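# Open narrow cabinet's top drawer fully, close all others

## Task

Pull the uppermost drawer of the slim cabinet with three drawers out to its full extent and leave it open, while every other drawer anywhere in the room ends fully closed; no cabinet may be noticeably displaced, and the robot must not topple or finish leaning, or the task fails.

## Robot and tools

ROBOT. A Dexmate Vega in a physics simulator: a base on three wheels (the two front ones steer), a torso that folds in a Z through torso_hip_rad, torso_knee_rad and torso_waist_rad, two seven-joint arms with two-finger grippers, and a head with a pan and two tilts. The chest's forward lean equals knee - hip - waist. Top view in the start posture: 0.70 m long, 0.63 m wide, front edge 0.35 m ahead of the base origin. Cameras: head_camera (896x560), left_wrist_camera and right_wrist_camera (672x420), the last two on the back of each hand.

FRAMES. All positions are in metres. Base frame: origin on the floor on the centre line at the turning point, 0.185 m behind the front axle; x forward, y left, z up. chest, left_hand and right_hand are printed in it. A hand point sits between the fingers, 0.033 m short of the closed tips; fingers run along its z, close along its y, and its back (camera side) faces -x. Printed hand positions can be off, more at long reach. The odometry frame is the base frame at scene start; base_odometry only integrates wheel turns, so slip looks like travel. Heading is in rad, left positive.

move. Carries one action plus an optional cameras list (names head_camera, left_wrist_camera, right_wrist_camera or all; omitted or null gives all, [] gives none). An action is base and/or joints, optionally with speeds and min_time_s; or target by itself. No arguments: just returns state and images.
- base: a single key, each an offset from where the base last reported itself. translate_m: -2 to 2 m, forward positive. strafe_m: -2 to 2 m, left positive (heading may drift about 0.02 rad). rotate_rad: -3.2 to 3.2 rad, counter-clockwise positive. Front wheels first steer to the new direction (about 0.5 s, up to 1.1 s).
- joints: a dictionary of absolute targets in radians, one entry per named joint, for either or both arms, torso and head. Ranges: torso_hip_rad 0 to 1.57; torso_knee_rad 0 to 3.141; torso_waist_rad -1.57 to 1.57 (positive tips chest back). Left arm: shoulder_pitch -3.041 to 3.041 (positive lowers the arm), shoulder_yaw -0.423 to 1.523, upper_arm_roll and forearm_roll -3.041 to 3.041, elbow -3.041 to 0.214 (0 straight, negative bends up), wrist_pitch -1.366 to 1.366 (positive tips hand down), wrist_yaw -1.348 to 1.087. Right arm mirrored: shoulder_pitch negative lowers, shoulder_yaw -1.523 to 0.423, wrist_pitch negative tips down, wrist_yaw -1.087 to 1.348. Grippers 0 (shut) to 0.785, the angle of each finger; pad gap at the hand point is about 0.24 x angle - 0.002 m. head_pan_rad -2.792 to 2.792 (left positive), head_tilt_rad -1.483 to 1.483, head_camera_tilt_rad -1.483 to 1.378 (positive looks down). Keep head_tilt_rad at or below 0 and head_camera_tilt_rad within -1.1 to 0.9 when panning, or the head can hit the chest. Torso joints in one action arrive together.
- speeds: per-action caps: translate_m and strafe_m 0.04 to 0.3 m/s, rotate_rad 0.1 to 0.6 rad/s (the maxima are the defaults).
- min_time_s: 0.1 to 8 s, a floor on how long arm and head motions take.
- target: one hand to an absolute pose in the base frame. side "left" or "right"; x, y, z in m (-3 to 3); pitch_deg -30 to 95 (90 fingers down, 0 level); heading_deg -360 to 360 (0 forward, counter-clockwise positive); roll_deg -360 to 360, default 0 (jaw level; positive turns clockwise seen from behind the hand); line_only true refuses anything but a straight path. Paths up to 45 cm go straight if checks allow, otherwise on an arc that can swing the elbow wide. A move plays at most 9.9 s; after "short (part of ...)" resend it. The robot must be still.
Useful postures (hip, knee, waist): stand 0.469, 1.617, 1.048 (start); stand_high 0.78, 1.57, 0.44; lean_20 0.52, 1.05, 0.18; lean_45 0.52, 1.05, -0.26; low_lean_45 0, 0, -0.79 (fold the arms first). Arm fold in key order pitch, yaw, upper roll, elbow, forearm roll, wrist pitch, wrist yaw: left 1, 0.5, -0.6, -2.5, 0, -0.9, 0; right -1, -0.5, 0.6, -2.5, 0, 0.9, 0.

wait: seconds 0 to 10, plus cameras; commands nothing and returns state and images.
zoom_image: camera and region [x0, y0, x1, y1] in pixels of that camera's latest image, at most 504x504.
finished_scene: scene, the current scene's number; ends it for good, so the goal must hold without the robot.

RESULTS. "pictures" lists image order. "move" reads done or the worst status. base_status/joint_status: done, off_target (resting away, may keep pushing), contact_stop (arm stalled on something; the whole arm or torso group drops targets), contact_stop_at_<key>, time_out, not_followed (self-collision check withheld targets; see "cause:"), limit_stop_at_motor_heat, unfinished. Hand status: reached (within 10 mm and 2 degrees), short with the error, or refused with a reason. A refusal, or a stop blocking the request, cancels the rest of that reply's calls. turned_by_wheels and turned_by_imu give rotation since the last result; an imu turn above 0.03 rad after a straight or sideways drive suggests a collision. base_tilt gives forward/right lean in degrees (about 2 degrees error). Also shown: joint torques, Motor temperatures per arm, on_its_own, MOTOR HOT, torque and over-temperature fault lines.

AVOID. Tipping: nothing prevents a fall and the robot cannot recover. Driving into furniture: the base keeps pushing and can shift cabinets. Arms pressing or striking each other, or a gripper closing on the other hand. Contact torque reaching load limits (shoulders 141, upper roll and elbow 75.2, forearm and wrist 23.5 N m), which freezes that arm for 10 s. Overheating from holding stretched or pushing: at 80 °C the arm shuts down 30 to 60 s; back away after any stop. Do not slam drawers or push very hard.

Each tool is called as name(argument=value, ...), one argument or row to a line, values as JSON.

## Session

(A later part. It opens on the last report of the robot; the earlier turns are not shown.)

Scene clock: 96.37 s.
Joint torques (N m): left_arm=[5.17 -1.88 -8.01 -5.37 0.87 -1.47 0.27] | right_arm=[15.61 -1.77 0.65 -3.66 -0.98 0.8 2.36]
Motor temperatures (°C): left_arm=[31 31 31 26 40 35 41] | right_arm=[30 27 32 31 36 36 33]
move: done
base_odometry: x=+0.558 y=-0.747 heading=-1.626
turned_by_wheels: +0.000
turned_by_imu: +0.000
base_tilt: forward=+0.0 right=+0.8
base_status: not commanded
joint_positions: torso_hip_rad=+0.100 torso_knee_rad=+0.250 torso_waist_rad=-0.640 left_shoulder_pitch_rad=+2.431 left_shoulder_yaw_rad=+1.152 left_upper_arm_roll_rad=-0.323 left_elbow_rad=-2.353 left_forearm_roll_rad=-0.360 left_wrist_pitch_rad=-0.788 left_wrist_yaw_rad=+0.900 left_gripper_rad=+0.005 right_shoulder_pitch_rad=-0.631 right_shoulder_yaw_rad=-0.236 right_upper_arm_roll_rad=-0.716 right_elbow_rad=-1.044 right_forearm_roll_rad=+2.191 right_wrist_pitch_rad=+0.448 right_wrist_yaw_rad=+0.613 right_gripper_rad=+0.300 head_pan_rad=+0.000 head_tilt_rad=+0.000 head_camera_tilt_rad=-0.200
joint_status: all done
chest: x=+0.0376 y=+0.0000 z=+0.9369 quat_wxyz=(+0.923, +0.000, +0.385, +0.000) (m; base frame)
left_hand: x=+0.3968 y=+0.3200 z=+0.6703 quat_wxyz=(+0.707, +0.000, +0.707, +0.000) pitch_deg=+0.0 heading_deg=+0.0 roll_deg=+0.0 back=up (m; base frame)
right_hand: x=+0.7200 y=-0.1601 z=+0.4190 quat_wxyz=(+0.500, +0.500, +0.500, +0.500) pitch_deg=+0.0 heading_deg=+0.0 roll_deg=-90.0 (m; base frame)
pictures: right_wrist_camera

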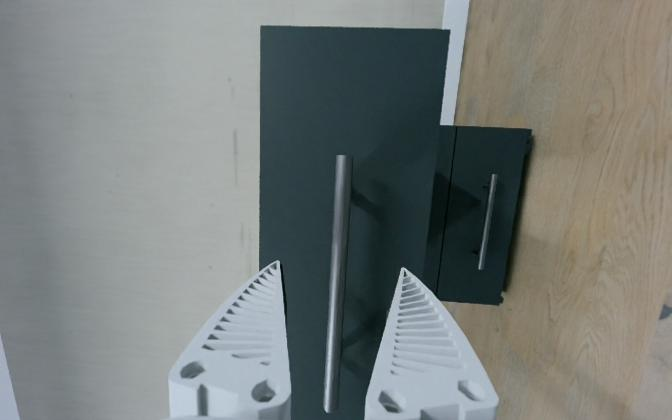

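move(
  base={"translate_m": 0.03},
  speeds={"translate_m": 0.05},
  cameras=["right_wrist_camera"],
)

move(
  joints={"right_gripper_rad": 0.0},
  cameras=["right_wrist_camera"],
)

move(
  base={"translate_m": -0.015},
  speeds={"translate_m": 0.04},
  cameras=["right_wrist_camera"],
)

move(
  base={"translate_m": -0.02},
  speeds={"translate_m": 0.04},
  cameras=["right_wrist_camera"],
)

Scene clock: 98.27 s.
Joint torques (N m): left_arm=[5.57 -0.39 -8.96 -5.33 1.05 -2.33 0.11] | right_arm=[15.91 -2.23 0.28 -3.8 -0.68 0.87 1.99]
Motor temperatures (°C): left_arm=[31 31 31 26 40 35 41] | right_arm=[30 27 32 31 36 36 33]
move: done
base_odometry: x=+0.556 y=-0.777 heading=-1.626
turned_by_wheels: +0.000
turned_by_imu: +0.002
base_tilt: forward=+0.1 right=+0.7
base_status: done
joint_positions: torso_hip_rad=+0.100 torso_knee_rad=+0.250 torso_waist_rad=-0.640 left_shoulder_pitch_rad=+2.431 left_shoulder_yaw_rad=+1.152 left_upper_arm_roll_rad=-0.323 left_elbow_rad=-2.353 left_forearm_roll_rad=-0.360 left_wrist_pitch_rad=-0.788 left_wrist_yaw_rad=+0.900 left_gripper_rad=+0.005 right_shoulder_pitch_rad=-0.631 right_shoulder_yaw_rad=-0.236 right_upper_arm_roll_rad=-0.716 right_elbow_rad=-1.044 right_forearm_roll_rad=+2.191 right_wrist_pitch_rad=+0.448 right_wrist_yaw_rad=+0.612 right_gripper_rad=+0.300 head_pan_rad=+0.000 head_tilt_rad=+0.000 head_camera_tilt_rad=-0.200
joint_status: not commanded
chest: x=+0.0376 y=+0.0000 z=+0.9369 quat_wxyz=(+0.923, +0.000, +0.385, +0.000) (m; base frame)
left_hand: x=+0.3968 y=+0.3200 z=+0.6703 quat_wxyz=(+0.707, +0.000, +0.707, +0.000) pitch_deg=+0.0 heading_deg=+0.0 roll_deg=+0.0 back=up (m; base frame)
right_hand: x=+0.7200 y=-0.1601 z=+0.4189 quat_wxyz=(+0.500, +0.500, +0.500, +0.500) pitch_deg=+0.0 heading_deg=+0.0 roll_deg=-90.0 (m; base frame)
pictures: right_wrist_camera

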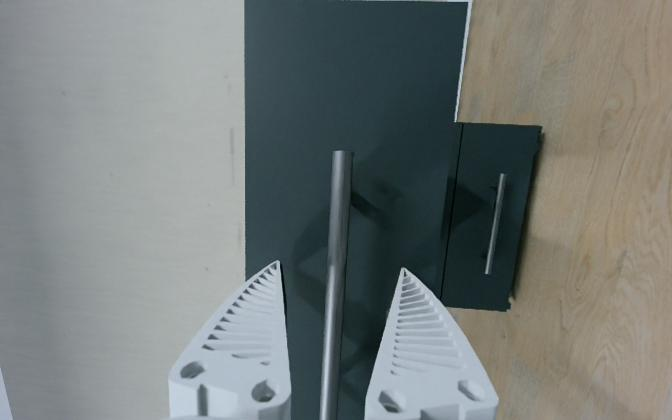

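Scene clock: 99.10 s.
Joint torques (N m): left_arm=[5.05 1.19 -8.23 -4.97 1.15 -2.7 -0.02] | right_arm=[16.92 -1.83 0.73 -4.58 -0.55 -0.36 1.7]
Motor temperatures (°C): left_arm=[31 31 31 26 40 35 41] | right_arm=[30 27 32 31 36 36 33]
move: done
base_odometry: x=+0.556 y=-0.777 heading=-1.626
turned_by_wheels: +0.000
turned_by_imu: +0.000
base_tilt: forward=+0.0 right=+0.7
base_status: not commanded
joint_positions: torso_hip_rad=+0.100 torso_knee_rad=+0.250 torso_waist_rad=-0.640 left_shoulder_pitch_rad=+2.431 left_shoulder_yaw_rad=+1.152 left_upper_arm_roll_rad=-0.323 left_elbow_rad=-2.353 left_forearm_roll_rad=-0.360 left_wrist_pitch_rad=-0.788 left_wrist_yaw_rad=+0.900 left_gripper_rad=+0.005 right_shoulder_pitch_rad=-0.631 right_shoulder_yaw_rad=-0.236 right_upper_arm_roll_rad=-0.716 right_elbow_rad=-1.044 right_forearm_roll_rad=+2.191 right_wrist_pitch_rad=+0.448 right_wrist_yaw_rad=+0.613 right_gripper_rad=+0.000 head_pan_rad=+0.000 head_tilt_rad=+0.000 head_camera_tilt_rad=-0.200
joint_status: all done
chest: x=+0.0376 y=+0.0000 z=+0.9369 quat_wxyz=(+0.923, +0.000, +0.385, +0.000) (m; base frame)
left_hand: x=+0.3968 y=+0.3200 z=+0.6703 quat_wxyz=(+0.707, +0.000, +0.707, +0.000) pitch_deg=+0.0 heading_deg=+0.0 roll_deg=+0.0 back=up (m; base frame)
right_hand: x=+0.7200 y=-0.1601 z=+0.4190 quat_wxyz=(+0.500, +0.500, +0.500, +0.500) pitch_deg=+0.0 heading_deg=+0.0 roll_deg=-90.0 (m; base frame)
pictures: right_wrist_camera

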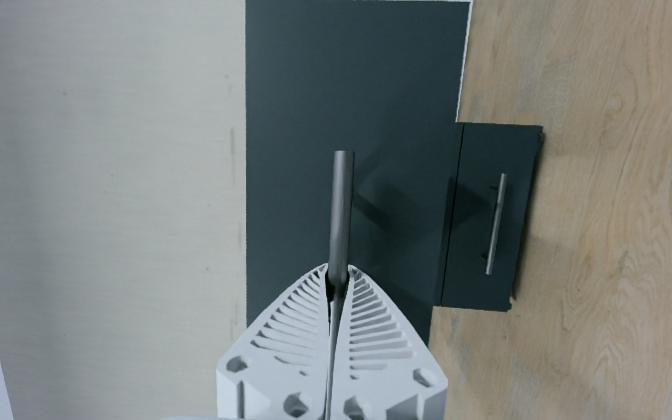

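Scene clock: 100.13 s.
Joint torques (N m): left_arm=[6.6 0.87 -7.7 -4.7 1.23 -2.17 0.24] | right_arm=[14.99 -1.86 0.37 -3.62 -0.67 0.24 1.47]
Motor temperatures (°C): left_arm=[31 31 31 26 40 35 41] | right_arm=[30 27 32 31 36 36 33]
move: done
base_odometry: x=+0.557 y=-0.762 heading=-1.626
turned_by_wheels: +0.000
turned_by_imu: -0.001
base_tilt: forward=+0.0 right=+0.7
base_status: done
joint_positions: torso_hip_rad=+0.100 torso_knee_rad=+0.250 torso_waist_rad=-0.640 left_shoulder_pitch_rad=+2.431 left_shoulder_yaw_rad=+1.152 left_upper_arm_roll_rad=-0.323 left_elbow_rad=-2.353 left_forearm_roll_rad=-0.360 left_wrist_pitch_rad=-0.788 left_wrist_yaw_rad=+0.900 left_gripper_rad=+0.005 right_shoulder_pitch_rad=-0.631 right_shoulder_yaw_rad=-0.236 right_upper_arm_roll_rad=-0.716 right_elbow_rad=-1.044 right_forearm_roll_rad=+2.191 right_wrist_pitch_rad=+0.448 right_wrist_yaw_rad=+0.613 right_gripper_rad=+0.000 head_pan_rad=+0.000 head_tilt_rad=+0.000 head_camera_tilt_rad=-0.200
joint_status: not commanded
chest: x=+0.0376 y=+0.0000 z=+0.9369 quat_wxyz=(+0.923, +0.000, +0.385, +0.000) (m; base frame)
left_hand: x=+0.3968 y=+0.3200 z=+0.6703 quat_wxyz=(+0.707, +0.000, +0.707, +0.000) pitch_deg=+0.0 heading_deg=+0.0 roll_deg=+0.0 back=up (m; base frame)
right_hand: x=+0.7200 y=-0.1601 z=+0.4191 quat_wxyz=(+0.500, +0.500, +0.500, +0.500) pitch_deg=+0.0 heading_deg=+0.0 roll_deg=-90.0 (m; base frame)
pictures: right_wrist_camera

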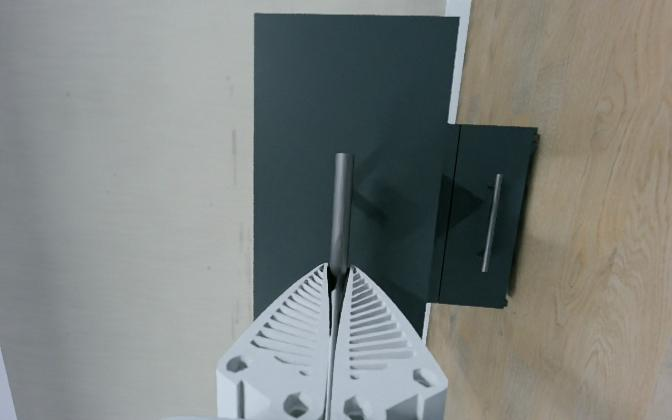

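Scene clock: 101.47 s.
Joint torques (N m): left_arm=[5.66 1.39 -8.87 -6.92 1.07 -1.63 0.05] | right_arm=[14.88 -1.59 0.32 -2.57 -0.76 0.7 1.96]
Motor temperatures (°C): left_arm=[31 31 31 26 40 35 41] | right_arm=[30 27 32 31 36 36 33]
move: done
base_odometry: x=+0.558 y=-0.742 heading=-1.627
turned_by_wheels: -0.001
turned_by_imu: -0.002
base_tilt: forward=+0.0 right=+0.8
base_status: done
joint_positions: torso_hip_rad=+0.100 torso_knee_rad=+0.250 torso_waist_rad=-0.640 left_shoulder_pitch_rad=+2.431 left_shoulder_yaw_rad=+1.152 left_upper_arm_roll_rad=-0.323 left_elbow_rad=-2.353 left_forearm_roll_rad=-0.360 left_wrist_pitch_rad=-0.788 left_wrist_yaw_rad=+0.900 left_gripper_rad=+0.005 right_shoulder_pitch_rad=-0.631 right_shoulder_yaw_rad=-0.236 right_upper_arm_roll_rad=-0.716 right_elbow_rad=-1.044 right_forearm_roll_rad=+2.191 right_wrist_pitch_rad=+0.448 right_wrist_yaw_rad=+0.613 right_gripper_rad=+0.000 head_pan_rad=+0.000 head_tilt_rad=+0.000 head_camera_tilt_rad=-0.200
joint_status: not commanded
chest: x=+0.0376 y=+0.0000 z=+0.9369 quat_wxyz=(+0.923, +0.000, +0.385, +0.000) (m; base frame)
left_hand: x=+0.3968 y=+0.3200 z=+0.6703 quat_wxyz=(+0.707, +0.000, +0.707, +0.000) pitch_deg=+0.0 heading_deg=+0.0 roll_deg=+0.0 back=up (m; base frame)
right_hand: x=+0.7200 y=-0.1601 z=+0.4190 quat_wxyz=(+0.500, +0.500, +0.500, +0.500) pitch_deg=+0.0 heading_deg=+0.0 roll_deg=-90.0 (m; base frame)
pictures: right_wrist_camera

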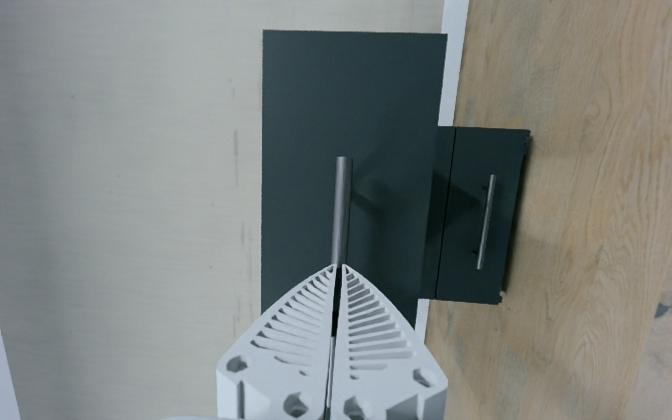

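move(
  base={"translate_m": -0.3},
  speeds={"translate_m": 0.15},
  cameras=["head_camera"],
)

zoom_image(
  camera="head_camera",
  region=[400, 150, 620, 350],
)

Scene clock: 104.83 s.
Joint torques (N m): left_arm=[5.53 0.8 -8.09 -4.33 0.98 -1.85 0.21] | right_arm=[14.9 -2.19 0.42 -3.03 -0.9 -0.5 2.08]
Motor temperatures (°C): left_arm=[31 31 31 26 40 35 41] | right_arm=[30 27 32 31 36 36 33]
move: done
base_odometry: x=+0.575 y=-0.442 heading=-1.628
turned_by_wheels: -0.001
turned_by_imu: -0.001
base_tilt: forward=+0.1 right=+0.7
base_status: done
joint_positions: torso_hip_rad=+0.100 torso_knee_rad=+0.250 torso_waist_rad=-0.640 left_shoulder_pitch_rad=+2.431 left_shoulder_yaw_rad=+1.152 left_upper_arm_roll_rad=-0.323 left_elbow_rad=-2.353 left_forearm_roll_rad=-0.360 left_wrist_pitch_rad=-0.788 left_wrist_yaw_rad=+0.900 left_gripper_rad=+0.005 right_shoulder_pitch_rad=-0.631 right_shoulder_yaw_rad=-0.236 right_upper_arm_roll_rad=-0.716 right_elbow_rad=-1.044 right_forearm_roll_rad=+2.191 right_wrist_pitch_rad=+0.448 right_wrist_yaw_rad=+0.612 right_gripper_rad=+0.000 head_pan_rad=+0.000 head_tilt_rad=+0.000 head_camera_tilt_rad=-0.200
joint_status: not commanded
chest: x=+0.0376 y=+0.0000 z=+0.9369 quat_wxyz=(+0.923, +0.000, +0.385, +0.000) (m; base frame)
left_hand: x=+0.3968 y=+0.3200 z=+0.6703 quat_wxyz=(+0.707, +0.000, +0.707, +0.000) pitch_deg=+0.0 heading_deg=+0.0 roll_deg=+0.0 back=up (m; base frame)
right_hand: x=+0.7200 y=-0.1601 z=+0.4190 quat_wxyz=(+0.500, +0.500, +0.500, +0.500) pitch_deg=+0.0 heading_deg=+0.0 roll_deg=-90.0 (m; base frame)
pictures: head_camera

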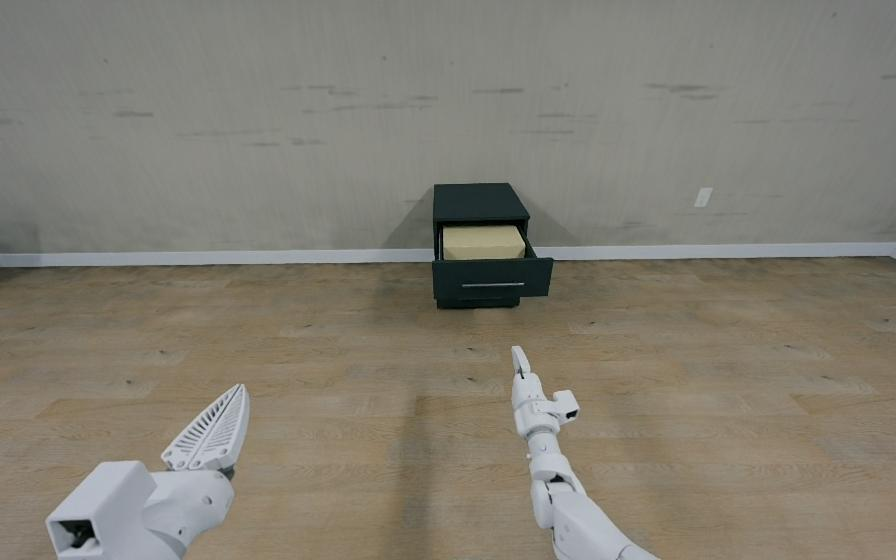

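Scaled by 2.291 from the camera's 896x560 image, which has a finer 960x600 frame.

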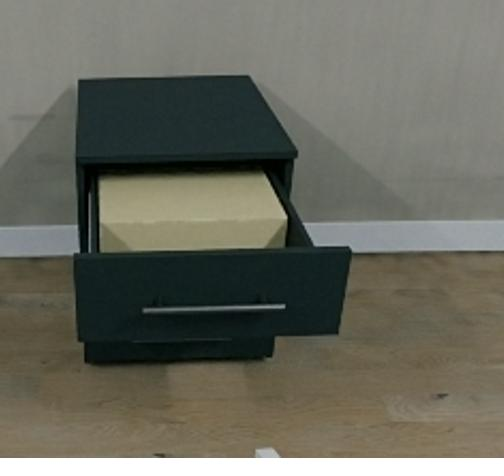

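finished_scene(
  scene=3,
)

The scene is finished: the task was done.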